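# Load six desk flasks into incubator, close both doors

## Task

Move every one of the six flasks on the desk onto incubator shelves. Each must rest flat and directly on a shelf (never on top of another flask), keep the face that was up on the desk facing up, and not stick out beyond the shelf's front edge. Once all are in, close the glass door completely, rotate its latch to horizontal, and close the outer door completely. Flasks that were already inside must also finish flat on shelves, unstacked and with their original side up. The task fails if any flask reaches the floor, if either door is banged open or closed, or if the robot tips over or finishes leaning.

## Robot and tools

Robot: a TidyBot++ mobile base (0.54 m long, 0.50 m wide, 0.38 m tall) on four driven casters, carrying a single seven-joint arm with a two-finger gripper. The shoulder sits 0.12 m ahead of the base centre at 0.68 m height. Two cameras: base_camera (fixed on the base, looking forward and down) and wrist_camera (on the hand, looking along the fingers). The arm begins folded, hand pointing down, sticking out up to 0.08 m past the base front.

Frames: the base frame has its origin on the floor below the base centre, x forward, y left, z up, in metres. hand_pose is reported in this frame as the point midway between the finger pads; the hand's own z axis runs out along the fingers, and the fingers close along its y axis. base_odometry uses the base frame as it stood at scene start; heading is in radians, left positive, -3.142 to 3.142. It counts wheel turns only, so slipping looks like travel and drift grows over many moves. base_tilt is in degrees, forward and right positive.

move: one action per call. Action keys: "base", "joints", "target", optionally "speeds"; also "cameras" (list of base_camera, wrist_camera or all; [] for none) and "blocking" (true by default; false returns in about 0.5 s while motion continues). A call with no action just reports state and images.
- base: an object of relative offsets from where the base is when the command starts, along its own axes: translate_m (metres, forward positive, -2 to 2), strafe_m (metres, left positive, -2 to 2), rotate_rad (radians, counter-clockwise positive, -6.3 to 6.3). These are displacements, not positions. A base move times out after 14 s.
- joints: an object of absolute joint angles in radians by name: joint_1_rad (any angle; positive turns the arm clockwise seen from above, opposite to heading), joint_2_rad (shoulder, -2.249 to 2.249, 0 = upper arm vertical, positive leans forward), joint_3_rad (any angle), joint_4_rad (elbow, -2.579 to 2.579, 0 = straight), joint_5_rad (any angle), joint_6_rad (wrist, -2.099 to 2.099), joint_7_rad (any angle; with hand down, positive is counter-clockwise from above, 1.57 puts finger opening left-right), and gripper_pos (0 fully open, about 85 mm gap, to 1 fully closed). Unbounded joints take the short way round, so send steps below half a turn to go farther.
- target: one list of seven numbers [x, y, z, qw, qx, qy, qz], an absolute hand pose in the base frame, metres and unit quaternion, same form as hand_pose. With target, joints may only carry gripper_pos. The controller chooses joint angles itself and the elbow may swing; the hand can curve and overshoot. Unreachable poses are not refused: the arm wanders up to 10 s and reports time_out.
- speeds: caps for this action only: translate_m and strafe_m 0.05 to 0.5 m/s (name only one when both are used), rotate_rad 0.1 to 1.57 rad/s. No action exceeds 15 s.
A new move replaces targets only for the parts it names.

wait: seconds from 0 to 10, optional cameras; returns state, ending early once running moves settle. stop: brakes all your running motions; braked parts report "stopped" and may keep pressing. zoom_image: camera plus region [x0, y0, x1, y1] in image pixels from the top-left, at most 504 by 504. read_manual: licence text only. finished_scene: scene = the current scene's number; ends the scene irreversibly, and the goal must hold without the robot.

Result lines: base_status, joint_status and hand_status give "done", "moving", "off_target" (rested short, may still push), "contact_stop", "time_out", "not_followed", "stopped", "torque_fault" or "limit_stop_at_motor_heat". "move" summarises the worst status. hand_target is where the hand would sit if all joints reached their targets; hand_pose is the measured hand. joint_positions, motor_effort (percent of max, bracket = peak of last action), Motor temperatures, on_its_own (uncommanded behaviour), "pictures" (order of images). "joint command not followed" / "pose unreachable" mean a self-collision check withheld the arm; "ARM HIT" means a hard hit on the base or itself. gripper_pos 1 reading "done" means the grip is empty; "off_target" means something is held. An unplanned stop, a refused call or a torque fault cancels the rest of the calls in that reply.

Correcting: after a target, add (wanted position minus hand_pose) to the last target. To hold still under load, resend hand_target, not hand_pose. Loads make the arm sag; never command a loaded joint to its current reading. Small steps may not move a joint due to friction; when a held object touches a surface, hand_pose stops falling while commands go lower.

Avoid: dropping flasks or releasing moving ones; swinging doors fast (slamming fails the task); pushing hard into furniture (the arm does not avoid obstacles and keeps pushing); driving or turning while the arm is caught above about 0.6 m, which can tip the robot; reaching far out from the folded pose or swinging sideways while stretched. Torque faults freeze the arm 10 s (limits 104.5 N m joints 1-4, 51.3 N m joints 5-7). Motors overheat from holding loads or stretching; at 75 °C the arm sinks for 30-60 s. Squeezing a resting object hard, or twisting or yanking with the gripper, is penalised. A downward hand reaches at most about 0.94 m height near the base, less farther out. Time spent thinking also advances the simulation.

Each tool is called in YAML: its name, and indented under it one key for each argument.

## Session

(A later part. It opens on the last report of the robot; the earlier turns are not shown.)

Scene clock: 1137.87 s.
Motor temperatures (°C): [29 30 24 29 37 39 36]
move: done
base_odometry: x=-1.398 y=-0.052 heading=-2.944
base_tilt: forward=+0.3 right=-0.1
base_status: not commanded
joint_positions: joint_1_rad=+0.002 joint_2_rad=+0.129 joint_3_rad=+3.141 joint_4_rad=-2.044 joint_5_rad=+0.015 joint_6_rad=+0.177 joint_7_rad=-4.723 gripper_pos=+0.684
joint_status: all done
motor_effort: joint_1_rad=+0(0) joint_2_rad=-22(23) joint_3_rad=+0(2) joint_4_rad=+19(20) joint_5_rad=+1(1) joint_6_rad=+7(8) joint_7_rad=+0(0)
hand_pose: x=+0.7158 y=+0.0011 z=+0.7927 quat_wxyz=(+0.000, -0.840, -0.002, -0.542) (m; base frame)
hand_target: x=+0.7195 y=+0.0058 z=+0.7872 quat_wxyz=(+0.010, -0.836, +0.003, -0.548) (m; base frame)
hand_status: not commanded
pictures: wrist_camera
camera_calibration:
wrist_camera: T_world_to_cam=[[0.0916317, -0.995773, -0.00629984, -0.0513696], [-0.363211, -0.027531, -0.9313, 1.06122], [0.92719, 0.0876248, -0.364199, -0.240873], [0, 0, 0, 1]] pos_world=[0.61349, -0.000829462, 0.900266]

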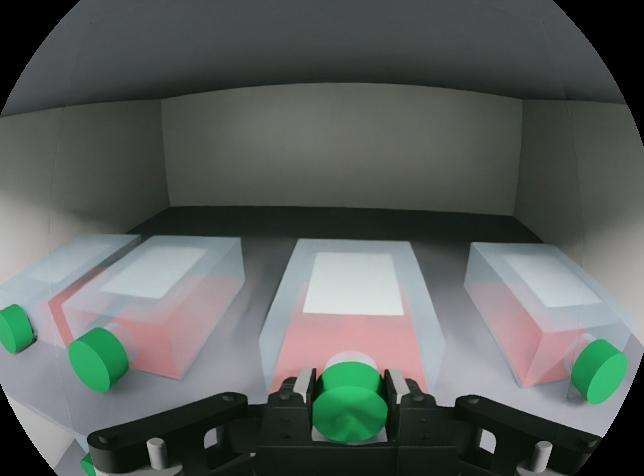

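Contact reached. Release and back out.

move:
  joints: {"gripper_pos": 0.45}
  cameras: ["wrist_camera"]

move:
  base: {"translate_m": -0.3}
  speeds: {"translate_m": 0.25}
  cameras: ["wrist_camera"]

Scene clock: 1142.37 s.
Motor temperatures (°C): [29 30 24 29 37 39 36]
move: done
base_odometry: x=-1.398 y=-0.052 heading=-2.944
base_tilt: forward=+0.3 right=-0.2
base_status: not commanded
joint_positions: joint_1_rad=+0.002 joint_2_rad=+0.134 joint_3_rad=+3.141 joint_4_rad=-2.046 joint_5_rad=+0.015 joint_6_rad=+0.177 joint_7_rad=-4.723 gripper_pos=+0.450
joint_status: all done
motor_effort: joint_1_rad=+0(0) joint_2_rad=-22(23) joint_3_rad=+0(1) joint_4_rad=+19(20) joint_5_rad=+0(1) joint_6_rad=+8(8) joint_7_rad=+0(0)
hand_pose: x=+0.7156 y=+0.0011 z=+0.7887 quat_wxyz=(+0.000, -0.842, -0.002, -0.539) (m; base frame)
hand_target: x=+0.7195 y=+0.0058 z=+0.7872 quat_wxyz=(+0.010, -0.836, +0.003, -0.548) (m; base frame)
hand_status: not commanded
pictures: wrist_camera
camera_calibration:
wrist_camera: T_world_to_cam=[[0.0915926, -0.995772, -0.00693287, -0.0508539], [-0.369743, -0.0275435, -0.928726, 1.05997], [0.924608, 0.0876278, -0.370703, -0.235246], [0, 0, 0, 1]] pos_world=[0.614086, -0.000829467, 0.896865]

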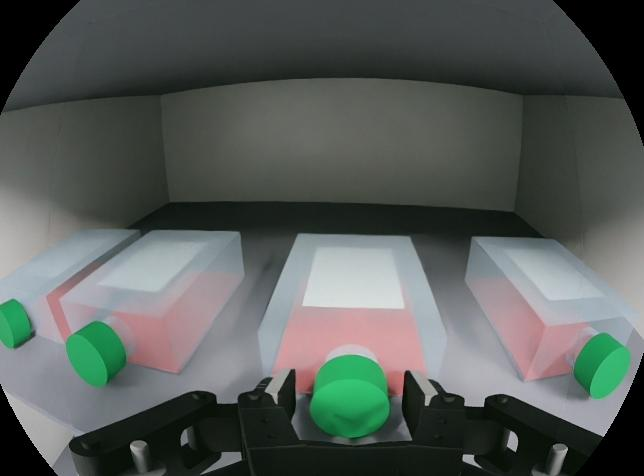

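Scene clock: 1144.50 s.
Motor temperatures (°C): [29 30 24 29 37 39 36]
move: done
base_odometry: x=-1.103 y=+0.007 heading=-2.945
base_tilt: forward=+0.2 right=-0.1
base_status: done
joint_positions: joint_1_rad=+0.003 joint_2_rad=+0.147 joint_3_rad=+3.141 joint_4_rad=-2.052 joint_5_rad=+0.015 joint_6_rad=+0.178 joint_7_rad=-4.723 gripper_pos=+0.450
joint_status: not commanded
motor_effort: joint_1_rad=+0(3) joint_2_rad=-22(26) joint_3_rad=+0(3) joint_4_rad=+18(20) joint_5_rad=+0(1) joint_6_rad=+8(8) joint_7_rad=+0(0)
hand_pose: x=+0.7153 y=+0.0010 z=+0.7780 quat_wxyz=(+0.000, -0.847, -0.002, -0.532) (m; base frame)
hand_target: x=+0.7195 y=+0.0058 z=+0.7872 quat_wxyz=(+0.010, -0.836, +0.003, -0.548) (m; base frame)
hand_status: not commanded
pictures: wrist_camera
camera_calibration:
wrist_camera: T_world_to_cam=[[0.091321, -0.995784, -0.008624, -0.0493915], [-0.386207, -0.0274331, -0.922004, 1.05655], [0.917881, 0.087529, -0.387084, -0.221289], [0, 0, 0, 1]] pos_world=[0.615676, -0.000829444, 0.888064]

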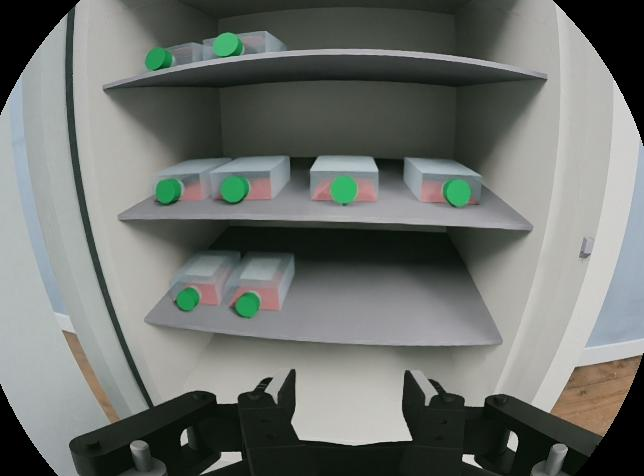

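move:
  base: {"translate_m": -0.48, "strafe_m": -0.143}
  joints: {"joint_2_rad": -0.16, "joint_4_rad": -2.04, "joint_6_rad": -0.08, "gripper_pos": 0}
  cameras: []

move:
  base: {"rotate_rad": 1.56}
  cameras: ["wrist_camera"]

Scene clock: 1174.90 s.
Motor temperatures (°C): [29 30 24 29 37 39 36]
move: done
base_odometry: x=-0.660 y=+0.241 heading=-2.945
base_tilt: forward=+0.3 right=-0.2
base_status: done
joint_positions: joint_1_rad=+0.003 joint_2_rad=-0.152 joint_3_rad=+3.141 joint_4_rad=-2.051 joint_5_rad=+0.015 joint_6_rad=-0.027 joint_7_rad=-4.723 gripper_pos=+0.000
joint_status: all done
motor_effort: joint_1_rad=+0(2) joint_2_rad=-14(27) joint_3_rad=+0(1) joint_4_rad=+21(22) joint_5_rad=+1(1) joint_6_rad=+8(9) joint_7_rad=+0(0)
hand_pose: x=+0.6447 y=+0.0002 z=+0.8878 quat_wxyz=(-0.002, -0.821, -0.001, -0.571) (m; base frame)
hand_target: x=+0.6394 y=+0.0010 z=+0.8834 quat_wxyz=(+0.003, -0.830, +0.007, -0.557) (m; base frame)
hand_status: not commanded
pictures: none
No camera images: "cameras" was empty.

Scene clock: 1177.23 s.
Motor temperatures (°C): [29 30 24 29 37 39 36]
move: done
base_odometry: x=-0.660 y=+0.241 heading=-1.385
base_tilt: forward=+0.3 right=-0.1
base_status: done
joint_positions: joint_1_rad=+0.000 joint_2_rad=-0.152 joint_3_rad=+3.139 joint_4_rad=-2.051 joint_5_rad=+0.015 joint_6_rad=-0.027 joint_7_rad=-4.723 gripper_pos=+0.000
joint_status: not commanded
motor_effort: joint_1_rad=+0(2) joint_2_rad=-14(16) joint_3_rad=+0(4) joint_4_rad=+21(22) joint_5_rad=+1(1) joint_6_rad=+8(8) joint_7_rad=+0(1)
hand_pose: x=+0.6447 y=+0.0029 z=+0.8877 quat_wxyz=(-0.001, -0.821, -0.003, -0.571) (m; base frame)
hand_target: x=+0.6394 y=+0.0010 z=+0.8834 quat_wxyz=(+0.003, -0.830, +0.007, -0.557) (m; base frame)
hand_status: not commanded
pictures: wrist_camera
camera_calibration:
wrist_camera: T_world_to_cam=[[0.0939044, -0.995579, 0.00189942, -0.0511723], [-0.29821, -0.0299477, -0.95403, 1.10221], [0.94987, 0.0890212, -0.299704, -0.212391], [0, 0, 0, 1]] pos_world=[0.535239, 0.000969828, 0.987984]

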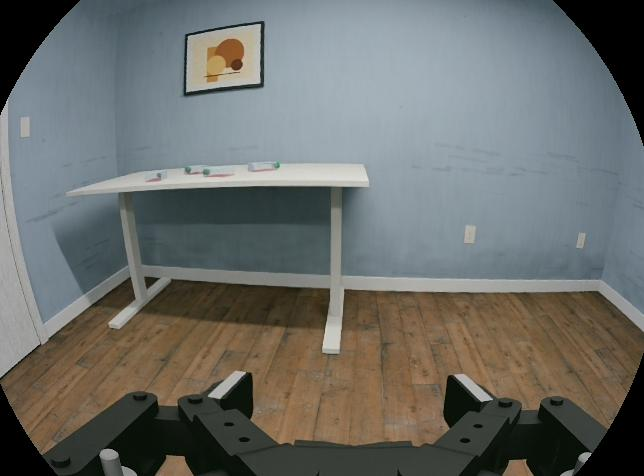

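move:
  base: {"translate_m": 1.119, "strafe_m": 0.833}
  cameras: ["wrist_camera"]

Scene clock: 1182.77 s.
Motor temperatures (°C): [29 30 24 29 37 39 36]
move: done
base_odometry: x=+0.365 y=-0.705 heading=-1.385
base_tilt: forward=+0.3 right=-0.2
base_status: done
joint_positions: joint_1_rad=+0.000 joint_2_rad=-0.154 joint_3_rad=+3.139 joint_4_rad=-2.051 joint_5_rad=+0.015 joint_6_rad=-0.029 joint_7_rad=-4.723 gripper_pos=+0.000
joint_status: not commanded
motor_effort: joint_1_rad=+0(3) joint_2_rad=-14(18) joint_3_rad=+0(3) joint_4_rad=+21(22) joint_5_rad=+0(1) joint_6_rad=+8(8) joint_7_rad=+0(1)
hand_pose: x=+0.6439 y=+0.0030 z=+0.8885 quat_wxyz=(-0.001, -0.821, -0.003, -0.571) (m; base frame)
hand_target: x=+0.6394 y=+0.0010 z=+0.8834 quat_wxyz=(+0.003, -0.830, +0.007, -0.557) (m; base frame)
hand_status: not commanded
pictures: wrist_camera
camera_calibration:
wrist_camera: T_world_to_cam=[[0.0940272, -0.995568, 0.00199528, -0.0511595], [-0.297805, -0.0300387, -0.954154, 1.10255], [0.949985, 0.0891222, -0.299309, -0.211882], [0, 0, 0, 1]] pos_world=[0.53444, 0.00106982, 0.988685]

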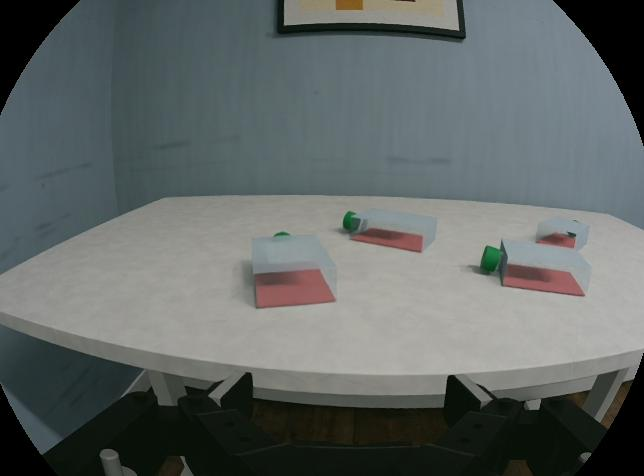

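move:
  joints: {"joint_2_rad": 0.24, "joint_4_rad": -0.828, "joint_6_rad": -1.965, "joint_7_rad": -4.375, "joint_5_rad": 0.0, "gripper_pos": 0}
  cameras: []

move:
  base: {"translate_m": 0.442, "strafe_m": 0.108}
  speeds: {"translate_m": 0.3}
  cameras: ["wrist_camera"]

Scene clock: 1198.70 s.
Motor temperatures (°C): [29 30 24 29 37 39 36]
move: done
base_odometry: x=+0.365 y=-0.705 heading=-1.385
base_tilt: forward=+0.3 right=-0.1
base_status: not commanded
joint_positions: joint_1_rad=+0.000 joint_2_rad=+0.224 joint_3_rad=+3.139 joint_4_rad=-0.848 joint_5_rad=+0.015 joint_6_rad=-1.907 joint_7_rad=-4.438 gripper_pos=+0.000
joint_status: all done
motor_effort: joint_1_rad=+0(1) joint_2_rad=-23(24) joint_3_rad=+0(2) joint_4_rad=+17(23) joint_5_rad=+0(2) joint_6_rad=+2(9) joint_7_rad=+0(1)
hand_pose: x=+0.5389 y=-0.0019 z=+0.9355 quat_wxyz=(-0.018, -0.987, -0.135, -0.080) (m; base frame)
hand_target: x=+0.5282 y=+0.0019 z=+0.9325 quat_wxyz=(-0.009, -0.984, -0.168, -0.054) (m; base frame)
hand_status: not commanded
pictures: none
No camera images: "cameras" was empty.

Scene clock: 1201.17 s.
Motor temperatures (°C): [29 30 24 29 37 39 36]
move: done
base_odometry: x=+0.553 y=-1.119 heading=-1.384
base_tilt: forward=+0.3 right=-0.1
base_status: done
joint_positions: joint_1_rad=+0.000 joint_2_rad=+0.241 joint_3_rad=+3.139 joint_4_rad=-0.846 joint_5_rad=+0.015 joint_6_rad=-1.914 joint_7_rad=-4.437 gripper_pos=+0.000
joint_status: not commanded
motor_effort: joint_1_rad=+0(1) joint_2_rad=-23(26) joint_3_rad=+0(2) joint_4_rad=+17(17) joint_5_rad=+0(1) joint_6_rad=+1(2) joint_7_rad=+0(1)
hand_pose: x=+0.5414 y=-0.0019 z=+0.9282 quat_wxyz=(-0.016, -0.988, -0.135, -0.069) (m; base frame)
hand_target: x=+0.5282 y=+0.0019 z=+0.9325 quat_wxyz=(-0.009, -0.984, -0.168, -0.054) (m; base frame)
hand_status: not commanded
pictures: wrist_camera
camera_calibration:
wrist_camera: T_world_to_cam=[[0.303922, -0.952217, -0.0302464, -0.130093], [-0.938359, -0.29371, -0.182256, 0.739655], [0.164664, 0.0837737, -0.982786, 0.957449], [0, 0, 0, 1]] pos_world=[0.575943, 0.0131584, 1.07184]

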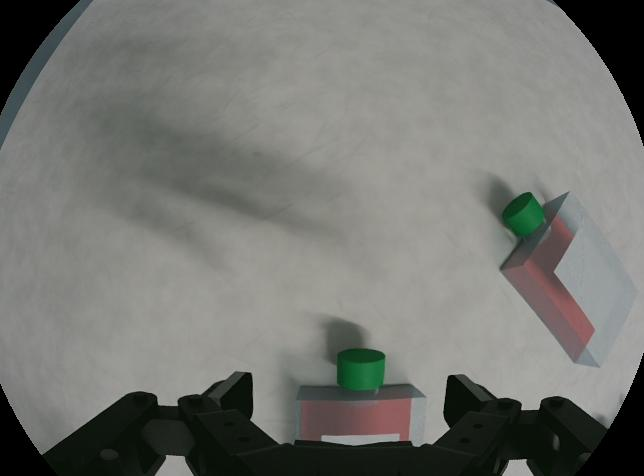

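move:
  base: {"translate_m": -0.05, "strafe_m": 0.005}
  joints: {"joint_2_rad": 0.33, "joint_4_rad": -0.828, "joint_6_rad": -1.965}
  cameras: ["wrist_camera"]

Scene clock: 1206.80 s.
Motor temperatures (°C): [28 30 24 29 37 39 36]
move: done
base_odometry: x=+0.549 y=-1.069 heading=-1.384
base_tilt: forward=+0.4 right=-0.1
base_status: done
joint_positions: joint_1_rad=+0.000 joint_2_rad=+0.317 joint_3_rad=+3.139 joint_4_rad=-0.844 joint_5_rad=+0.015 joint_6_rad=-1.914 joint_7_rad=-4.437 gripper_pos=+0.000
joint_status: all done
motor_effort: joint_1_rad=+0(2) joint_2_rad=-27(28) joint_3_rad=-1(2) joint_4_rad=+17(17) joint_5_rad=+1(1) joint_6_rad=+0(2) joint_7_rad=+0(0)
hand_pose: x=+0.5590 y=-0.0019 z=+0.8962 quat_wxyz=(-0.011, -0.990, -0.136, -0.032) (m; base frame)
hand_target: x=+0.5491 y=+0.0019 z=+0.8947 quat_wxyz=(-0.001, -0.986, -0.169, -0.009) (m; base frame)
hand_status: not commanded
pictures: wrist_camera
camera_calibration:
wrist_camera: T_world_to_cam=[[0.300947, -0.95218, -0.052771, -0.114638], [-0.949284, -0.29383, -0.111911, 0.693262], [0.0910534, 0.0837739, -0.992316, 0.972694], [0, 0, 0, 1]] pos_world=[0.604036, 0.0130585, 1.03675]

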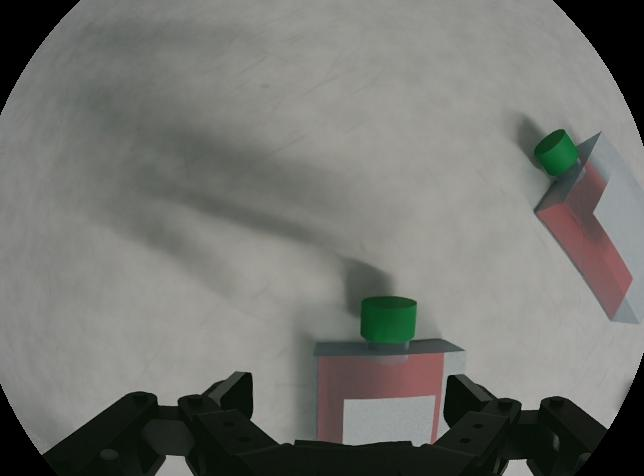

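move:
  joints: {"joint_2_rad": 0.39, "joint_4_rad": -0.825, "joint_6_rad": -1.963}
  cameras: ["wrist_camera"]

Scene clock: 1221.50 s.
Motor temperatures (°C): [28 30 24 29 37 39 36]
move: done
base_odometry: x=+0.549 y=-1.069 heading=-1.384
base_tilt: forward=+0.3 right=-0.2
base_status: not commanded
joint_positions: joint_1_rad=+0.000 joint_2_rad=+0.389 joint_3_rad=+3.139 joint_4_rad=-0.840 joint_5_rad=+0.015 joint_6_rad=-1.915 joint_7_rad=-4.437 gripper_pos=+0.000
joint_status: all done
motor_effort: joint_1_rad=+0(0) joint_2_rad=-29(31) joint_3_rad=+0(1) joint_4_rad=+17(18) joint_5_rad=+1(1) joint_6_rad=+0(1) joint_7_rad=+0(1)
hand_pose: x=+0.5739 y=-0.0019 z=+0.8652 quat_wxyz=(-0.006, -0.991, -0.136, +0.002) (m; base frame)
hand_target: x=+0.5623 y=+0.0019 z=+0.8694 quat_wxyz=(+0.003, -0.986, -0.169, +0.018) (m; base frame)
hand_status: not commanded
pictures: wrist_camera
camera_calibration:
wrist_camera: T_world_to_cam=[[0.29662, -0.952184, -0.0732316, -0.100497], [-0.95472, -0.293817, -0.0467103, 0.650751], [0.0229601, 0.0837708, -0.99622, 0.983055], [0, 0, 0, 1]] pos_world=[0.628523, 0.0131585, 1.00238]

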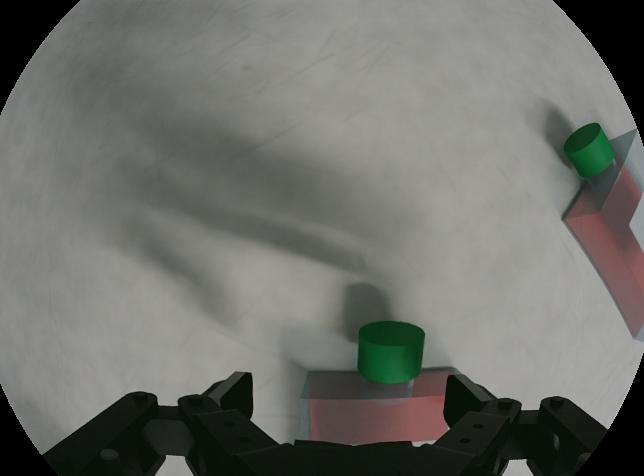

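move:
  base: {"translate_m": 0.009, "strafe_m": -0.019}
  speeds: {"translate_m": 0.1}
  cameras: ["wrist_camera"]

Scene clock: 1242.27 s.
Motor temperatures (°C): [28 30 24 29 37 39 36]
move: done
base_odometry: x=+0.532 y=-1.081 heading=-1.384
base_tilt: forward=+0.3 right=-0.1
base_status: done
joint_positions: joint_1_rad=+0.004 joint_2_rad=+0.392 joint_3_rad=+3.139 joint_4_rad=-0.840 joint_5_rad=+0.015 joint_6_rad=-1.915 joint_7_rad=-4.437 gripper_pos=+0.000
joint_status: not commanded
motor_effort: joint_1_rad=+0(4) joint_2_rad=-29(31) joint_3_rad=+0(3) joint_4_rad=+16(17) joint_5_rad=+0(2) joint_6_rad=+0(1) joint_7_rad=+0(1)
hand_pose: x=+0.5746 y=-0.0039 z=+0.8636 quat_wxyz=(-0.006, -0.991, -0.134, +0.004) (m; base frame)
hand_target: x=+0.5623 y=+0.0019 z=+0.8694 quat_wxyz=(+0.003, -0.986, -0.169, +0.018) (m; base frame)
hand_status: not commanded
pictures: wrist_camera
camera_calibration:
wrist_camera: T_world_to_cam=[[0.292308, -0.953437, -0.0742607, -0.099414], [-0.956118, -0.289748, -0.0434187, 0.648654], [0.0198801, 0.0836936, -0.996293, 0.983437], [0, 0, 0, 1]] pos_world=[0.629698, 0.0108538, 1.00057]

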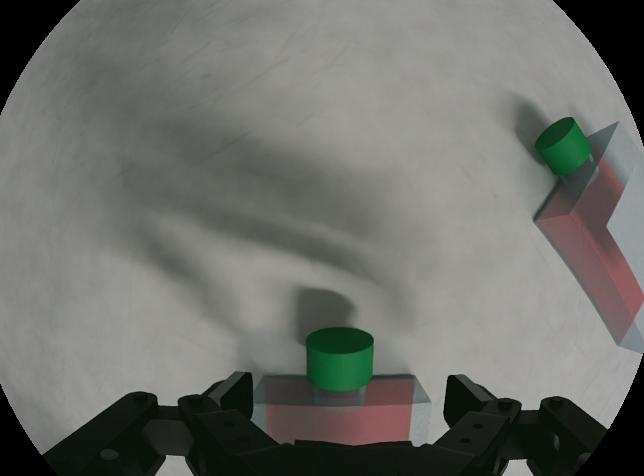

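move:
  joints: {"joint_2_rad": 0.418, "joint_4_rad": -0.825, "joint_6_rad": -1.963}
  cameras: ["wrist_camera"]

Scene clock: 1245.40 s.
Motor temperatures (°C): [28 30 24 29 37 39 36]
move: done
base_odometry: x=+0.532 y=-1.081 heading=-1.384
base_tilt: forward=+0.2 right=+0.0
base_status: not commanded
joint_positions: joint_1_rad=+0.004 joint_2_rad=+0.398 joint_3_rad=+3.139 joint_4_rad=-0.836 joint_5_rad=+0.015 joint_6_rad=-1.916 joint_7_rad=-4.437 gripper_pos=+0.000
joint_status: all done
motor_effort: joint_1_rad=+0(1) joint_2_rad=-27(29) joint_3_rad=-1(2) joint_4_rad=+15(17) joint_5_rad=+1(2) joint_6_rad=+0(1) joint_7_rad=+0(1)
hand_pose: x=+0.5762 y=-0.0039 z=+0.8623 quat_wxyz=(-0.006, -0.991, -0.134, +0.005) (m; base frame)
hand_target: x=+0.5674 y=+0.0019 z=+0.8569 quat_wxyz=(+0.006, -0.985, -0.169, +0.032) (m; base frame)
hand_status: not commanded
pictures: wrist_camera
camera_calibration:
wrist_camera: T_world_to_cam=[[0.292222, -0.953411, -0.0749278, -0.0993527], [-0.956189, -0.289834, -0.041216, 0.648255], [0.0175792, 0.0836894, -0.996337, 0.983499], [0, 0, 0, 1]] pos_world=[0.631598, 0.0108539, 0.99917]

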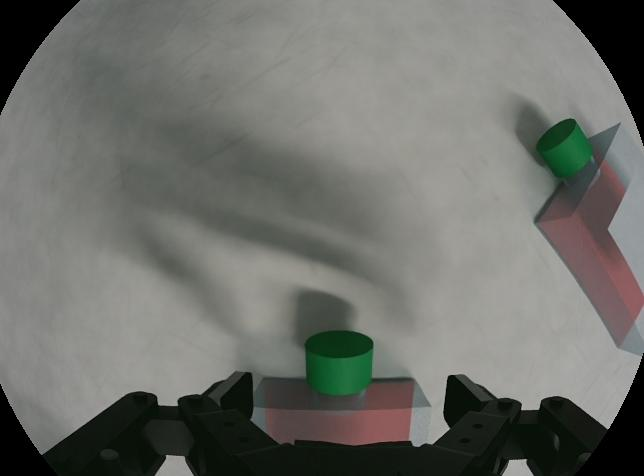

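move:
  joints: {"joint_2_rad": 0.35}
  cameras: []

move:
  base: {"translate_m": 0.0135, "strafe_m": 0.008}
  speeds: {"translate_m": 0.1}
  cameras: []

move:
  joints: {"joint_2_rad": 0.425}
  cameras: ["wrist_camera"]

Scene clock: 1259.30 s.
Motor temperatures (°C): [28 30 24 29 37 39 36]
move: done
base_odometry: x=+0.532 y=-1.081 heading=-1.384
base_tilt: forward=+0.3 right=-0.2
base_status: not commanded
joint_positions: joint_1_rad=+0.004 joint_2_rad=+0.373 joint_3_rad=+3.139 joint_4_rad=-0.836 joint_5_rad=+0.015 joint_6_rad=-1.916 joint_7_rad=-4.437 gripper_pos=+0.000
joint_status: all done
motor_effort: joint_1_rad=+0(0) joint_2_rad=-28(31) joint_3_rad=-1(2) joint_4_rad=+16(18) joint_5_rad=+1(1) joint_6_rad=+0(0) joint_7_rad=+0(0)
hand_pose: x=+0.5714 y=-0.0039 z=+0.8739 quat_wxyz=(-0.008, -0.991, -0.134, -0.008) (m; base frame)
hand_target: x=+0.5544 y=+0.0019 z=+0.8870 quat_wxyz=(+0.000, -0.986, -0.169, -0.002) (m; base frame)
hand_status: not commanded
pictures: none
No camera images: "cameras" was empty.

Scene clock: 1260.00 s.
Motor temperatures (°C): [28 30 24 29 37 39 36]
move: done
base_odometry: x=+0.542 y=-1.093 heading=-1.384
base_tilt: forward=+0.3 right=-0.1
base_status: done
joint_positions: joint_1_rad=+0.001 joint_2_rad=+0.368 joint_3_rad=+3.139 joint_4_rad=-0.836 joint_5_rad=+0.015 joint_6_rad=-1.917 joint_7_rad=-4.437 gripper_pos=+0.000
joint_status: not commanded
motor_effort: joint_1_rad=+0(3) joint_2_rad=-28(31) joint_3_rad=-1(1) joint_4_rad=+17(17) joint_5_rad=+1(1) joint_6_rad=+0(1) joint_7_rad=+0(0)
hand_pose: x=+0.5704 y=-0.0027 z=+0.8760 quat_wxyz=(-0.008, -0.991, -0.135, -0.010) (m; base frame)
hand_target: x=+0.5544 y=+0.0019 z=+0.8870 quat_wxyz=(+0.000, -0.986, -0.169, -0.002) (m; base frame)
hand_status: not commanded
pictures: none
No camera images: "cameras" was empty.

Scene clock: 1260.97 s.
Motor temperatures (°C): [28 30 24 29 37 39 36]
move: done
base_odometry: x=+0.542 y=-1.093 heading=-1.384
base_tilt: forward=+0.3 right=-0.2
base_status: not commanded
joint_positions: joint_1_rad=+0.001 joint_2_rad=+0.424 joint_3_rad=+3.139 joint_4_rad=-0.836 joint_5_rad=+0.015 joint_6_rad=-1.917 joint_7_rad=-4.437 gripper_pos=+0.000
joint_status: all done
motor_effort: joint_1_rad=+0(0) joint_2_rad=-30(32) joint_3_rad=+0(2) joint_4_rad=+16(17) joint_5_rad=+1(1) joint_6_rad=+0(1) joint_7_rad=+0(0)
hand_pose: x=+0.5806 y=-0.0027 z=+0.8504 quat_wxyz=(-0.004, -0.991, -0.136, +0.018) (m; base frame)
hand_target: x=+0.5686 y=+0.0019 z=+0.8538 quat_wxyz=(+0.006, -0.985, -0.169, +0.035) (m; base frame)
hand_status: not commanded
pictures: wrist_camera
camera_calibration:
wrist_camera: T_world_to_cam=[[0.292601, -0.952643, -0.0828057, -0.0939514], [-0.95619, -0.292323, -0.015728, 0.630641], [-0.00922289, 0.08378, -0.996442, 0.987014], [0, 0, 0, 1]] pos_world=[0.639606, 0.0121568, 0.98564]

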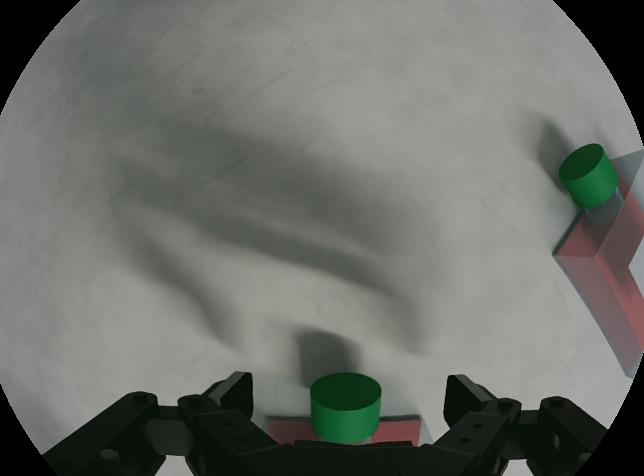

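move:
  joints: {"joint_2_rad": 0.412, "gripper_pos": 0.8}
  cameras: ["wrist_camera"]

move:
  joints: {"joint_2_rad": 0.36}
  cameras: ["wrist_camera"]

Scene clock: 1264.50 s.
Motor temperatures (°C): [28 30 24 29 37 39 36]
move: off_target
base_odometry: x=+0.542 y=-1.093 heading=-1.384
base_tilt: forward=+0.3 right=-0.1
base_status: not commanded
joint_positions: joint_1_rad=+0.001 joint_2_rad=+0.423 joint_3_rad=+3.139 joint_4_rad=-0.834 joint_5_rad=+0.015 joint_6_rad=-1.917 joint_7_rad=-4.437 gripper_pos=+0.698
joint_status: gripper_pos off_target (ended at +0.698, target +0.800); the others done
motor_effort: joint_1_rad=+0(0) joint_2_rad=-31(31) joint_3_rad=-1(1) joint_4_rad=+16(17) joint_5_rad=+1(1) joint_6_rad=-1(1) joint_7_rad=+0(0)
hand_pose: x=+0.5806 y=-0.0027 z=+0.8514 quat_wxyz=(-0.004, -0.991, -0.136, +0.017) (m; base frame)
hand_target: x=+0.5663 y=+0.0019 z=+0.8596 quat_wxyz=(+0.005, -0.985, -0.169, +0.029) (m; base frame)
hand_status: not commanded
pictures: wrist_camera
camera_calibration:
wrist_camera: T_world_to_cam=[[0.292822, -0.952641, -0.0820429, -0.0946585], [-0.956144, -0.292329, -0.0182227, 0.632806], [-0.00662387, 0.0837809, -0.996462, 0.986568], [0, 0, 0, 1]] pos_world=[0.639307, 0.0121568, 0.986843]

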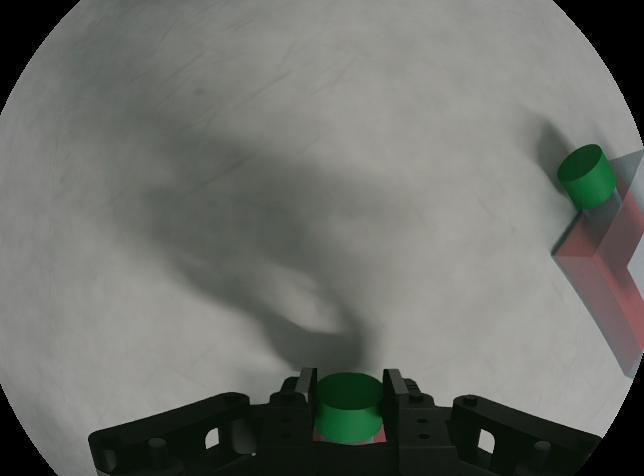

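Scene clock: 1265.37 s.
Motor temperatures (°C): [28 30 24 29 37 39 36]
move: done
base_odometry: x=+0.542 y=-1.093 heading=-1.384
base_tilt: forward=+0.3 right=-0.1
base_status: not commanded
joint_positions: joint_1_rad=+0.001 joint_2_rad=+0.384 joint_3_rad=+3.139 joint_4_rad=-0.834 joint_5_rad=+0.015 joint_6_rad=-1.917 joint_7_rad=-4.437 gripper_pos=+0.698
joint_status: all done
motor_effort: joint_1_rad=+0(0) joint_2_rad=-29(33) joint_3_rad=+0(1) joint_4_rad=+16(17) joint_5_rad=+1(1) joint_6_rad=+0(1) joint_7_rad=+0(1)
hand_pose: x=+0.5737 y=-0.0027 z=+0.8691 quat_wxyz=(-0.007, -0.991, -0.136, -0.002) (m; base frame)
hand_target: x=+0.5565 y=+0.0019 z=+0.8826 quat_wxyz=(+0.001, -0.986, -0.169, +0.003) (m; base frame)
hand_status: not commanded
pictures: wrist_camera
camera_calibration:
wrist_camera: T_world_to_cam=[[0.29575, -0.952645, -0.0707013, -0.102714], [-0.954737, -0.292314, -0.0550383, 0.657691], [0.0317649, 0.0837787, -0.995978, 0.981698], [0, 0, 0, 1]] pos_world=[0.627116, 0.0121568, 1.00669]

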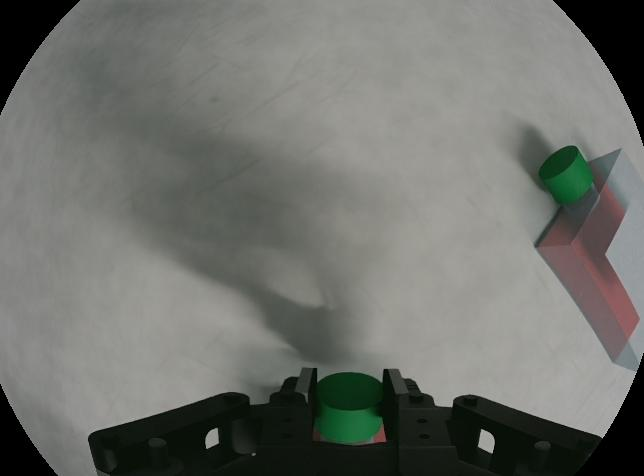

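move:
  joints: {"joint_2_rad": 0.31, "joint_7_rad": -6.2}
  cameras: []

move:
  joints: {"joint_7_rad": -7.92}
  cameras: ["wrist_camera"]

Scene clock: 1275.73 s.
Motor temperatures (°C): [28 30 24 29 37 39 36]
move: done
base_odometry: x=+0.542 y=-1.093 heading=-1.384
base_tilt: forward=+0.1 right=-0.1
base_status: not commanded
joint_positions: joint_1_rad=+0.001 joint_2_rad=+0.343 joint_3_rad=+3.139 joint_4_rad=-0.834 joint_5_rad=+0.015 joint_6_rad=-1.917 joint_7_rad=-6.140 gripper_pos=+0.698
joint_status: all done
motor_effort: joint_1_rad=+0(0) joint_2_rad=-28(30) joint_3_rad=+0(2) joint_4_rad=+17(18) joint_5_rad=+1(1) joint_6_rad=+0(1) joint_7_rad=+0(1)
hand_pose: x=+0.5655 y=-0.0027 z=+0.8879 quat_wxyz=(+0.011, -0.754, +0.656, -0.022) (m; base frame)
hand_target: x=+0.5459 y=+0.0019 z=+0.9042 quat_wxyz=(+0.015, -0.736, +0.676, -0.016) (m; base frame)
hand_status: not commanded
pictures: none
No camera images: "cameras" was empty.

Scene clock: 1278.00 s.
Motor temperatures (°C): [28 30 24 29 37 39 36]
move: done
base_odometry: x=+0.542 y=-1.093 heading=-1.384
base_tilt: forward=+0.3 right=-0.1
base_status: not commanded
joint_positions: joint_1_rad=+0.001 joint_2_rad=+0.343 joint_3_rad=+3.139 joint_4_rad=-0.834 joint_5_rad=+0.015 joint_6_rad=-1.917 joint_7_rad=-7.859 gripper_pos=+0.698
joint_status: all done
motor_effort: joint_1_rad=+0(0) joint_2_rad=-28(29) joint_3_rad=+0(1) joint_4_rad=+17(17) joint_5_rad=+1(1) joint_6_rad=+0(1) joint_7_rad=+0(1)
hand_pose: x=+0.5655 y=-0.0027 z=+0.8879 quat_wxyz=(+0.024, +0.005, +1.000, -0.006) (m; base frame)
hand_target: x=+0.5459 y=+0.0019 z=+0.9042 quat_wxyz=(+0.022, +0.032, +0.999, +0.001) (m; base frame)
hand_status: not commanded
pictures: wrist_camera
camera_calibration:
wrist_camera: T_world_to_cam=[[-0.0148056, 0.994978, -0.098991, 0.107153], [0.999883, 0.0143627, -0.00518497, -0.497902], [-0.00373715, -0.0990562, -0.995075, 1.01945], [0, 0, 0, 1]] pos_world=[0.50324, 0.00151927, 1.02245]

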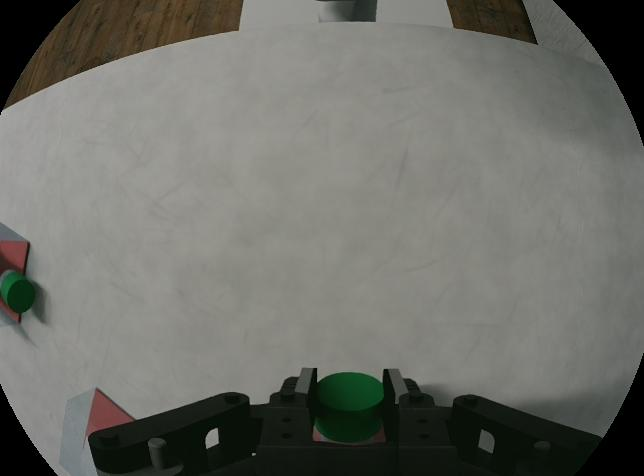

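move:
  joints: {"joint_2_rad": 0.40}
  cameras: []

move:
  joints: {"joint_2_rad": 0.412}
  cameras: ["wrist_camera"]

Scene clock: 1280.77 s.
Motor temperatures (°C): [28 30 24 29 37 39 36]
move: done
base_odometry: x=+0.542 y=-1.093 heading=-1.384
base_tilt: forward=+0.2 right=-0.1
base_status: not commanded
joint_positions: joint_1_rad=+0.001 joint_2_rad=+0.401 joint_3_rad=+3.139 joint_4_rad=-0.833 joint_5_rad=+0.015 joint_6_rad=-1.917 joint_7_rad=-7.860 gripper_pos=+0.698
joint_status: all done
motor_effort: joint_1_rad=+0(1) joint_2_rad=-28(32) joint_3_rad=-1(2) joint_4_rad=+15(17) joint_5_rad=+1(1) joint_6_rad=+0(1) joint_7_rad=+0(0)
hand_pose: x=+0.5770 y=-0.0027 z=+0.8620 quat_wxyz=(-0.004, +0.005, +1.000, -0.007) (m; base frame)
hand_target: x=+0.5641 y=+0.0019 z=+0.8649 quat_wxyz=(-0.023, +0.032, +0.999, +0.000) (m; base frame)
hand_status: not commanded
pictures: none
No camera images: "cameras" was empty.

Scene clock: 1281.27 s.
Motor temperatures (°C): [28 30 24 29 37 39 36]
move: done
base_odometry: x=+0.542 y=-1.093 heading=-1.384
base_tilt: forward=+0.3 right=-0.2
base_status: not commanded
joint_positions: joint_1_rad=+0.001 joint_2_rad=+0.402 joint_3_rad=+3.139 joint_4_rad=-0.833 joint_5_rad=+0.015 joint_6_rad=-1.917 joint_7_rad=-7.860 gripper_pos=+0.698
joint_status: all done
motor_effort: joint_1_rad=+0(0) joint_2_rad=-28(28) joint_3_rad=+0(1) joint_4_rad=+15(16) joint_5_rad=+1(1) joint_6_rad=-1(1) joint_7_rad=+0(0)
hand_pose: x=+0.5773 y=-0.0027 z=+0.8614 quat_wxyz=(-0.005, +0.005, +1.000, -0.007) (m; base frame)
hand_target: x=+0.5663 y=+0.0019 z=+0.8596 quat_wxyz=(-0.029, +0.032, +0.999, -0.001) (m; base frame)
hand_status: not commanded
pictures: wrist_camera
camera_calibration:
wrist_camera: T_world_to_cam=[[-0.0204178, 0.99499, -0.0978685, 0.106977], [0.997897, 0.0142583, -0.0632274, -0.458651], [-0.0615152, -0.0989536, -0.993189, 1.02493], [0, 0, 0, 1]] pos_world=[0.522919, 0.00151925, 0.999422]

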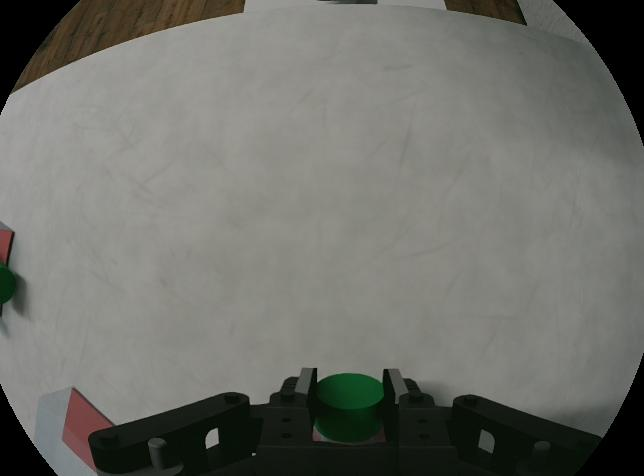

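move:
  joints: {"joint_2_rad": 0.37, "joint_6_rad": -1.80}
  cameras: []

move:
  joints: {"joint_2_rad": 0.39}
  cameras: []

move:
  joints: {"joint_2_rad": 0.405}
  cameras: ["wrist_camera"]

Scene clock: 1286.87 s.
Motor temperatures (°C): [28 30 24 29 37 39 36]
move: done
base_odometry: x=+0.542 y=-1.093 heading=-1.384
base_tilt: forward=+0.2 right=-0.1
base_status: not commanded
joint_positions: joint_1_rad=+0.001 joint_2_rad=+0.392 joint_3_rad=+3.139 joint_4_rad=-0.833 joint_5_rad=+0.015 joint_6_rad=-1.821 joint_7_rad=-7.860 gripper_pos=+0.698
joint_status: all done
motor_effort: joint_1_rad=+0(0) joint_2_rad=-30(31) joint_3_rad=+0(1) joint_4_rad=+17(18) joint_5_rad=+1(1) joint_6_rad=+0(2) joint_7_rad=-1(1)
hand_pose: x=+0.6052 y=-0.0028 z=+0.8673 quat_wxyz=(+0.048, +0.004, +0.999, -0.007) (m; base frame)
hand_target: x=+0.6090 y=+0.0020 z=+0.8815 quat_wxyz=(+0.073, +0.032, +0.997, +0.003) (m; base frame)
hand_status: not commanded
pictures: none
No camera images: "cameras" was empty.

Scene clock: 1287.43 s.
Motor temperatures (°C): [28 30 24 29 37 39 36]
move: done
base_odometry: x=+0.542 y=-1.093 heading=-1.384
base_tilt: forward=+0.3 right=-0.1
base_status: not commanded
joint_positions: joint_1_rad=+0.001 joint_2_rad=+0.395 joint_3_rad=+3.139 joint_4_rad=-0.833 joint_5_rad=+0.015 joint_6_rad=-1.821 joint_7_rad=-7.860 gripper_pos=+0.698
joint_status: all done
motor_effort: joint_1_rad=+0(0) joint_2_rad=-30(32) joint_3_rad=-2(2) joint_4_rad=+17(18) joint_5_rad=+0(1) joint_6_rad=+1(1) joint_7_rad=+0(0)
hand_pose: x=+0.6057 y=-0.0028 z=+0.8660 quat_wxyz=(+0.046, +0.004, +0.999, -0.007) (m; base frame)
hand_target: x=+0.6129 y=+0.0020 z=+0.8717 quat_wxyz=(+0.063, +0.032, +0.997, +0.002) (m; base frame)
hand_status: not commanded
pictures: none
No camera images: "cameras" was empty.

Scene clock: 1288.00 s.
Motor temperatures (°C): [28 30 24 29 37 39 36]
move: done
base_odometry: x=+0.542 y=-1.093 heading=-1.384
base_tilt: forward=+0.3 right=-0.2
base_status: not commanded
joint_positions: joint_1_rad=+0.001 joint_2_rad=+0.401 joint_3_rad=+3.139 joint_4_rad=-0.833 joint_5_rad=+0.015 joint_6_rad=-1.821 joint_7_rad=-7.860 gripper_pos=+0.698
joint_status: all done
motor_effort: joint_1_rad=+0(0) joint_2_rad=-30(32) joint_3_rad=+0(2) joint_4_rad=+18(18) joint_5_rad=+0(1) joint_6_rad=+0(1) joint_7_rad=+0(1)
hand_pose: x=+0.6068 y=-0.0028 z=+0.8631 quat_wxyz=(+0.043, +0.004, +0.999, -0.007) (m; base frame)
hand_target: x=+0.6157 y=+0.0020 z=+0.8642 quat_wxyz=(+0.056, +0.032, +0.998, +0.002) (m; base frame)
hand_status: not commanded
pictures: wrist_camera
camera_calibration:
wrist_camera: T_world_to_cam=[[-0.012029, 0.994933, -0.0998217, 0.104415], [0.999317, 0.0154507, 0.0335763, -0.572414], [0.0349485, -0.0993496, -0.994439, 0.970929], [0, 0, 0, 1]] pos_world=[0.539347, 0.00141975, 0.995172]

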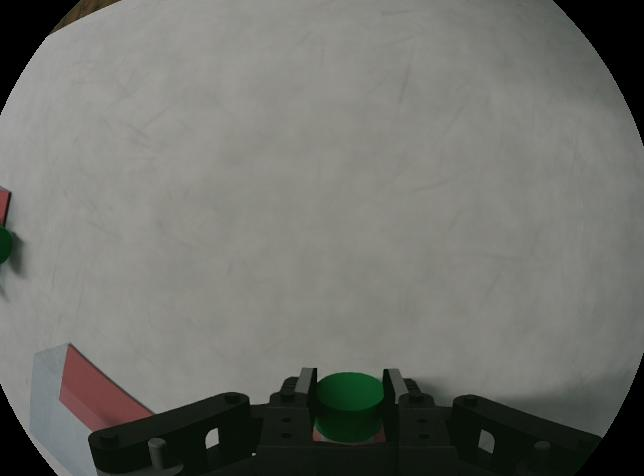

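move:
  joints: {"joint_2_rad": 0.405, "joint_6_rad": -1.925}
  cameras: []

move:
  joints: {"joint_2_rad": 0.418}
  cameras: []

move:
  joints: {"joint_2_rad": 0.43}
  cameras: ["wrist_camera"]

Scene clock: 1291.40 s.
Motor temperatures (°C): [28 30 24 29 37 39 36]
move: done
base_odometry: x=+0.542 y=-1.093 heading=-1.384
base_tilt: forward=+0.3 right=-0.2
base_status: not commanded
joint_positions: joint_1_rad=+0.001 joint_2_rad=+0.402 joint_3_rad=+3.139 joint_4_rad=-0.833 joint_5_rad=+0.015 joint_6_rad=-1.914 joint_7_rad=-7.860 gripper_pos=+0.698
joint_status: all done
motor_effort: joint_1_rad=+0(0) joint_2_rad=-28(31) joint_3_rad=+0(2) joint_4_rad=+16(17) joint_5_rad=+1(1) joint_6_rad=-1(2) joint_7_rad=+0(0)
hand_pose: x=+0.5781 y=-0.0027 z=+0.8616 quat_wxyz=(-0.003, +0.005, +1.000, -0.007) (m; base frame)
hand_target: x=+0.5769 y=+0.0019 z=+0.8623 quat_wxyz=(-0.007, +0.032, +0.999, +0.000) (m; base frame)
hand_status: not commanded
pictures: none
No camera images: "cameras" was empty.

Scene clock: 1291.90 s.
Motor temperatures (°C): [28 30 24 29 37 39 36]
move: done
base_odometry: x=+0.542 y=-1.093 heading=-1.384
base_tilt: forward=+0.2 right=-0.1
base_status: not commanded
joint_positions: joint_1_rad=+0.001 joint_2_rad=+0.404 joint_3_rad=+3.139 joint_4_rad=-0.833 joint_5_rad=+0.015 joint_6_rad=-1.914 joint_7_rad=-7.860 gripper_pos=+0.698
joint_status: all done
motor_effort: joint_1_rad=+0(0) joint_2_rad=-27(29) joint_3_rad=-1(1) joint_4_rad=+15(16) joint_5_rad=+0(1) joint_6_rad=-1(1) joint_7_rad=+0(0)
hand_pose: x=+0.5785 y=-0.0027 z=+0.8604 quat_wxyz=(-0.005, +0.005, +1.000, -0.007) (m; base frame)
hand_target: x=+0.5792 y=+0.0019 z=+0.8564 quat_wxyz=(-0.013, +0.032, +0.999, +0.000) (m; base frame)
hand_status: not commanded
pictures: none
No camera images: "cameras" was empty.

Scene clock: 1292.43 s.
Motor temperatures (°C): [28 30 24 29 37 39 36]
move: done
base_odometry: x=+0.542 y=-1.093 heading=-1.384
base_tilt: forward=+0.3 right=-0.1
base_status: not commanded
joint_positions: joint_1_rad=+0.001 joint_2_rad=+0.408 joint_3_rad=+3.139 joint_4_rad=-0.833 joint_5_rad=+0.015 joint_6_rad=-1.914 joint_7_rad=-7.860 gripper_pos=+0.698
joint_status: all done
motor_effort: joint_1_rad=+0(0) joint_2_rad=-27(28) joint_3_rad=+0(1) joint_4_rad=+15(15) joint_5_rad=+1(1) joint_6_rad=-1(1) joint_7_rad=+0(0)
hand_pose: x=+0.5792 y=-0.0027 z=+0.8586 quat_wxyz=(-0.007, +0.005, +1.000, -0.007) (m; base frame)
hand_target: x=+0.5812 y=+0.0019 z=+0.8508 quat_wxyz=(-0.019, +0.032, +0.999, +0.000) (m; base frame)
hand_status: not commanded
pictures: wrist_camera
camera_calibration:
wrist_camera: T_world_to_cam=[[-0.0207315, 0.99499, -0.0978012, 0.106869], [0.997689, 0.014257, -0.0664407, -0.457896], [-0.0647135, -0.0989526, -0.992986, 1.02397], [0, 0, 0, 1]] pos_world=[0.525318, 0.00151925, 0.996821]

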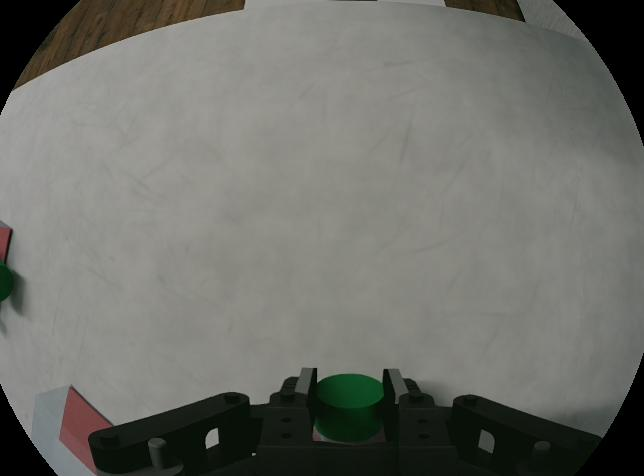

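move:
  joints: {"joint_6_rad": -1.85}
  cameras: []

move:
  joints: {"joint_2_rad": 0.435}
  cameras: []

Scene clock: 1294.83 s.
Motor temperatures (°C): [28 30 24 29 37 39 36]
move: done
base_odometry: x=+0.542 y=-1.093 heading=-1.384
base_tilt: forward=+0.2 right=-0.2
base_status: not commanded
joint_positions: joint_1_rad=+0.001 joint_2_rad=+0.417 joint_3_rad=+3.139 joint_4_rad=-0.833 joint_5_rad=+0.015 joint_6_rad=-1.863 joint_7_rad=-7.860 gripper_pos=+0.698
joint_status: all done
motor_effort: joint_1_rad=+0(0) joint_2_rad=-28(30) joint_3_rad=-1(1) joint_4_rad=+15(17) joint_5_rad=+1(1) joint_6_rad=-1(1) joint_7_rad=+0(0)
hand_pose: x=+0.5966 y=-0.0028 z=+0.8546 quat_wxyz=(+0.014, +0.004, +1.000, -0.007) (m; base frame)
hand_target: x=+0.6046 y=+0.0019 z=+0.8508 quat_wxyz=(+0.018, +0.032, +0.999, +0.001) (m; base frame)
hand_status: not commanded
pictures: none
No camera images: "cameras" was empty.

Scene clock: 1295.27 s.
Motor temperatures (°C): [28 30 24 29 37 39 36]
move: done
base_odometry: x=+0.542 y=-1.093 heading=-1.384
base_tilt: forward=+0.2 right=-0.1
base_status: not commanded
joint_positions: joint_1_rad=+0.001 joint_2_rad=+0.418 joint_3_rad=+3.139 joint_4_rad=-0.833 joint_5_rad=+0.015 joint_6_rad=-1.863 joint_7_rad=-7.860 gripper_pos=+0.698
joint_status: all done
motor_effort: joint_1_rad=+0(0) joint_2_rad=-27(29) joint_3_rad=-1(1) joint_4_rad=+15(16) joint_5_rad=+1(1) joint_6_rad=+0(1) joint_7_rad=+0(0)
hand_pose: x=+0.5967 y=-0.0028 z=+0.8542 quat_wxyz=(+0.014, +0.004, +1.000, -0.007) (m; base frame)
hand_target: x=+0.6054 y=+0.0019 z=+0.8484 quat_wxyz=(+0.016, +0.032, +0.999, +0.001) (m; base frame)
hand_status: not commanded
pictures: none
No camera images: "cameras" was empty.

move:
  joints: {"gripper_pos": 0.3}
  cameras: []

move:
  joints: {"joint_2_rad": 0.25, "gripper_pos": 0.0}
  cameras: ["wrist_camera"]

Scene clock: 1297.47 s.
Motor temperatures (°C): [28 30 24 29 37 39 36]
move: done
base_odometry: x=+0.542 y=-1.093 heading=-1.384
base_tilt: forward=+0.2 right=-0.2
base_status: not commanded
joint_positions: joint_1_rad=+0.001 joint_2_rad=+0.424 joint_3_rad=+3.139 joint_4_rad=-0.833 joint_5_rad=+0.015 joint_6_rad=-1.863 joint_7_rad=-7.860 gripper_pos=+0.300
joint_status: all done
motor_effort: joint_1_rad=+0(0) joint_2_rad=-30(31) joint_3_rad=-2(2) joint_4_rad=+16(17) joint_5_rad=+1(1) joint_6_rad=+0(1) joint_7_rad=+0(1)
hand_pose: x=+0.5978 y=-0.0028 z=+0.8513 quat_wxyz=(+0.011, +0.004, +1.000, -0.007) (m; base frame)
hand_target: x=+0.6054 y=+0.0019 z=+0.8484 quat_wxyz=(+0.016, +0.032, +0.999, +0.001) (m; base frame)
hand_status: not commanded
pictures: none
No camera images: "cameras" was empty.

Scene clock: 1298.67 s.
Motor temperatures (°C): [28 30 24 29 37 39 36]
move: done
base_odometry: x=+0.542 y=-1.093 heading=-1.384
base_tilt: forward=+0.2 right=-0.1
base_status: not commanded
joint_positions: joint_1_rad=+0.001 joint_2_rad=+0.256 joint_3_rad=+3.139 joint_4_rad=-0.833 joint_5_rad=+0.015 joint_6_rad=-1.863 joint_7_rad=-7.860 gripper_pos=+0.000
joint_status: all done
motor_effort: joint_1_rad=+0(0) joint_2_rad=-24(33) joint_3_rad=-1(2) joint_4_rad=+17(18) joint_5_rad=+1(1) joint_6_rad=+1(2) joint_7_rad=+0(0)
hand_pose: x=+0.5627 y=-0.0027 z=+0.9289 quat_wxyz=(+0.095, +0.005, +0.995, -0.006) (m; base frame)
hand_target: x=+0.5665 y=+0.0019 z=+0.9350 quat_wxyz=(+0.108, +0.032, +0.994, +0.004) (m; base frame)
hand_status: not commanded
pictures: wrist_camera
camera_calibration:
wrist_camera: T_world_to_cam=[[-0.00123767, 0.99494, -0.100465, 0.104918], [0.990601, 0.0149612, 0.135963, -0.620799], [0.136778, -0.0993524, -0.985607, 0.972481], [0, 0, 0, 1]] pos_world=[0.48208, 0.00151949, 1.05343]

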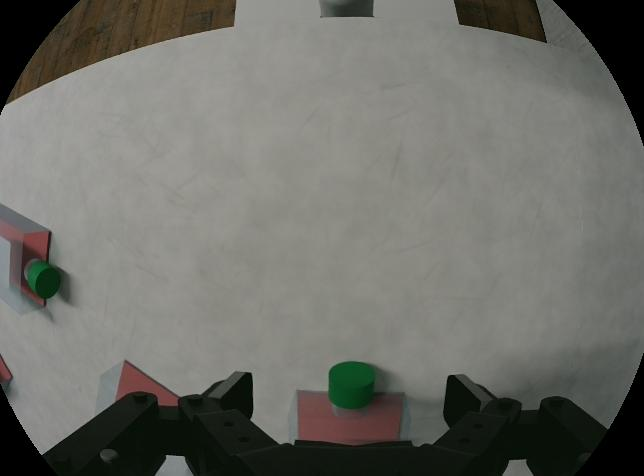

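move:
  base: {"translate_m": -0.22}
  joints: {"joint_7_rad": -9.5}
  cameras: []

move:
  joints: {"joint_1_rad": 0.0, "joint_2_rad": -0.16, "joint_4_rad": -2.04, "joint_5_rad": 0.05, "joint_6_rad": 0.03, "joint_7_rad": -11.06}
  cameras: ["wrist_camera"]

Scene clock: 1305.70 s.
Motor temperatures (°C): [28 30 24 29 37 39 36]
move: done
base_odometry: x=+0.501 y=-0.877 heading=-1.384
base_tilt: forward=+0.2 right=-0.2
base_status: done
joint_positions: joint_1_rad=+0.001 joint_2_rad=+0.251 joint_3_rad=+3.139 joint_4_rad=-0.832 joint_5_rad=+0.015 joint_6_rad=-1.863 joint_7_rad=-9.439 gripper_pos=+0.000
joint_status: all done
motor_effort: joint_1_rad=+0(1) joint_2_rad=-24(29) joint_3_rad=-1(1) joint_4_rad=+16(18) joint_5_rad=+0(1) joint_6_rad=+1(2) joint_7_rad=+0(1)
hand_pose: x=+0.5615 y=-0.0027 z=+0.9311 quat_wxyz=(+0.073, +0.710, +0.697, +0.065) (m; base frame)
hand_target: x=+0.5665 y=+0.0019 z=+0.9350 quat_wxyz=(+0.073, +0.728, +0.677, +0.079) (m; base frame)
hand_status: not commanded
pictures: none
No camera images: "cameras" was empty.

Scene clock: 1308.73 s.
Motor temperatures (°C): [28 30 24 29 37 39 36]
move: done
base_odometry: x=+0.501 y=-0.877 heading=-1.384
base_tilt: forward=+0.2 right=-0.1
base_status: not commanded
joint_positions: joint_1_rad=+0.001 joint_2_rad=-0.134 joint_3_rad=+3.139 joint_4_rad=-2.028 joint_5_rad=+0.015 joint_6_rad=-0.028 joint_7_rad=-10.997 gripper_pos=+0.000
joint_status: all done
motor_effort: joint_1_rad=+0(1) joint_2_rad=-15(25) joint_3_rad=+1(2) joint_4_rad=+21(23) joint_5_rad=+0(2) joint_6_rad=+8(9) joint_7_rad=+0(1)
hand_pose: x=+0.6530 y=+0.0020 z=+0.8918 quat_wxyz=(+0.004, +0.820, +0.006, +0.573) (m; base frame)
hand_target: x=+0.6506 y=+0.0027 z=+0.9157 quat_wxyz=(-0.005, +0.799, -0.005, +0.602) (m; base frame)
hand_status: not commanded
pictures: wrist_camera
camera_calibration:
wrist_camera: T_world_to_cam=[[0.0955684, -0.995357, 0.0114815, -0.0624308], [-0.293955, -0.03924, -0.955013, 1.10663], [0.95103, 0.0878941, -0.29634, -0.222796], [0, 0, 0, 1]] pos_world=[0.543151, 0.000865578, 0.991539]

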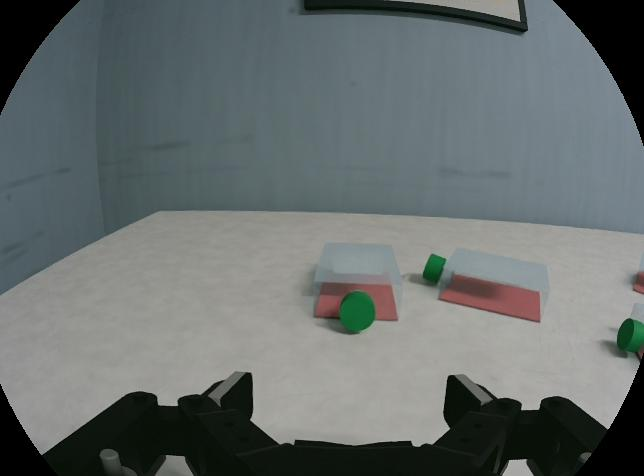

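move:
  base: {"translate_m": 0.172, "strafe_m": -0.011}
  speeds: {"translate_m": 0.2}
  joints: {"joint_2_rad": -0.15, "joint_4_rad": -2.045}
  cameras: ["wrist_camera"]

move:
  joints: {"joint_2_rad": -0.09, "joint_4_rad": -2.045}
  cameras: ["wrist_camera"]

Scene clock: 1317.60 s.
Motor temperatures (°C): [28 30 24 29 37 39 36]
move: done
base_odometry: x=+0.522 y=-1.048 heading=-1.384
base_tilt: forward=+0.3 right=-0.2
base_status: done
joint_positions: joint_1_rad=+0.001 joint_2_rad=-0.135 joint_3_rad=+3.139 joint_4_rad=-2.036 joint_5_rad=+0.015 joint_6_rad=-0.024 joint_7_rad=-10.998 gripper_pos=+0.000
joint_status: all done
motor_effort: joint_1_rad=+0(1) joint_2_rad=-15(19) joint_3_rad=+0(1) joint_4_rad=+21(22) joint_5_rad=+0(1) joint_6_rad=+8(8) joint_7_rad=+0(0)
hand_pose: x=+0.6516 y=+0.0021 z=+0.8888 quat_wxyz=(+0.003, +0.821, +0.006, +0.572) (m; base frame)
hand_target: x=+0.6520 y=+0.0027 z=+0.9074 quat_wxyz=(-0.005, +0.803, -0.005, +0.596) (m; base frame)
hand_status: not commanded
pictures: wrist_camera
camera_calibration:
wrist_camera: T_world_to_cam=[[0.0951537, -0.995414, 0.00982606, -0.0605314], [-0.296212, -0.0377365, -0.954376, 1.10431], [0.950371, 0.0879019, -0.298444, -0.220102], [0, 0, 0, 1]] pos_world=[0.542047, 0.000766181, 0.98883]

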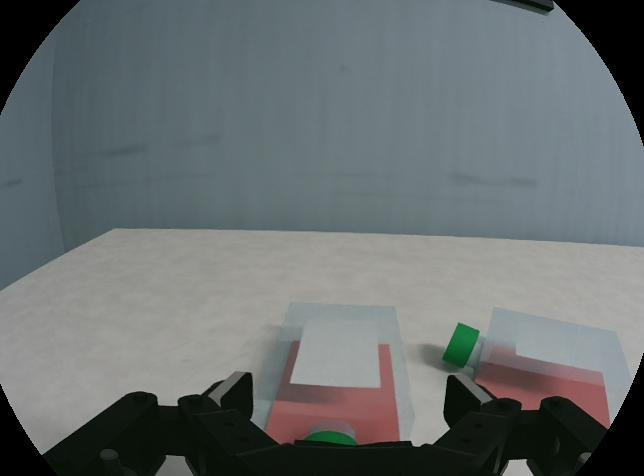

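Scene clock: 1318.43 s.
Motor temperatures (°C): [28 30 24 29 37 39 36]
move: done
base_odometry: x=+0.522 y=-1.048 heading=-1.384
base_tilt: forward=+0.3 right=-0.1
base_status: not commanded
joint_positions: joint_1_rad=+0.001 joint_2_rad=-0.098 joint_3_rad=+3.139 joint_4_rad=-2.037 joint_5_rad=+0.015 joint_6_rad=-0.023 joint_7_rad=-10.998 gripper_pos=+0.000
joint_status: all done
motor_effort: joint_1_rad=+0(1) joint_2_rad=-16(17) joint_3_rad=-1(1) joint_4_rad=+21(22) joint_5_rad=+1(1) joint_6_rad=+8(8) joint_7_rad=+0(0)
hand_pose: x=+0.6587 y=+0.0020 z=+0.8684 quat_wxyz=(+0.003, +0.831, +0.006, +0.556) (m; base frame)
hand_target: x=+0.6646 y=+0.0027 z=+0.8750 quat_wxyz=(-0.005, +0.821, -0.005, +0.571) (m; base frame)
hand_status: not commanded
pictures: wrist_camera
camera_calibration:
wrist_camera: T_world_to_cam=[[0.0954176, -0.995418, 0.00613036, -0.0579584], [-0.332013, -0.0376303, -0.942524, 1.10024], [0.938436, 0.087898, -0.334083, -0.194052], [0, 0, 0, 1]] pos_world=[0.552929, 0.000766223, 0.972524]

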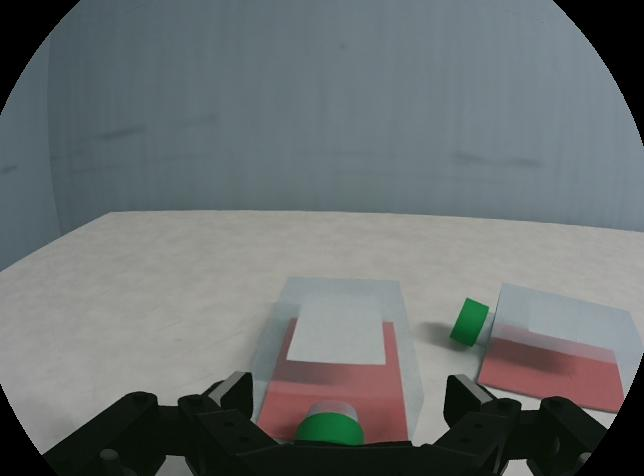

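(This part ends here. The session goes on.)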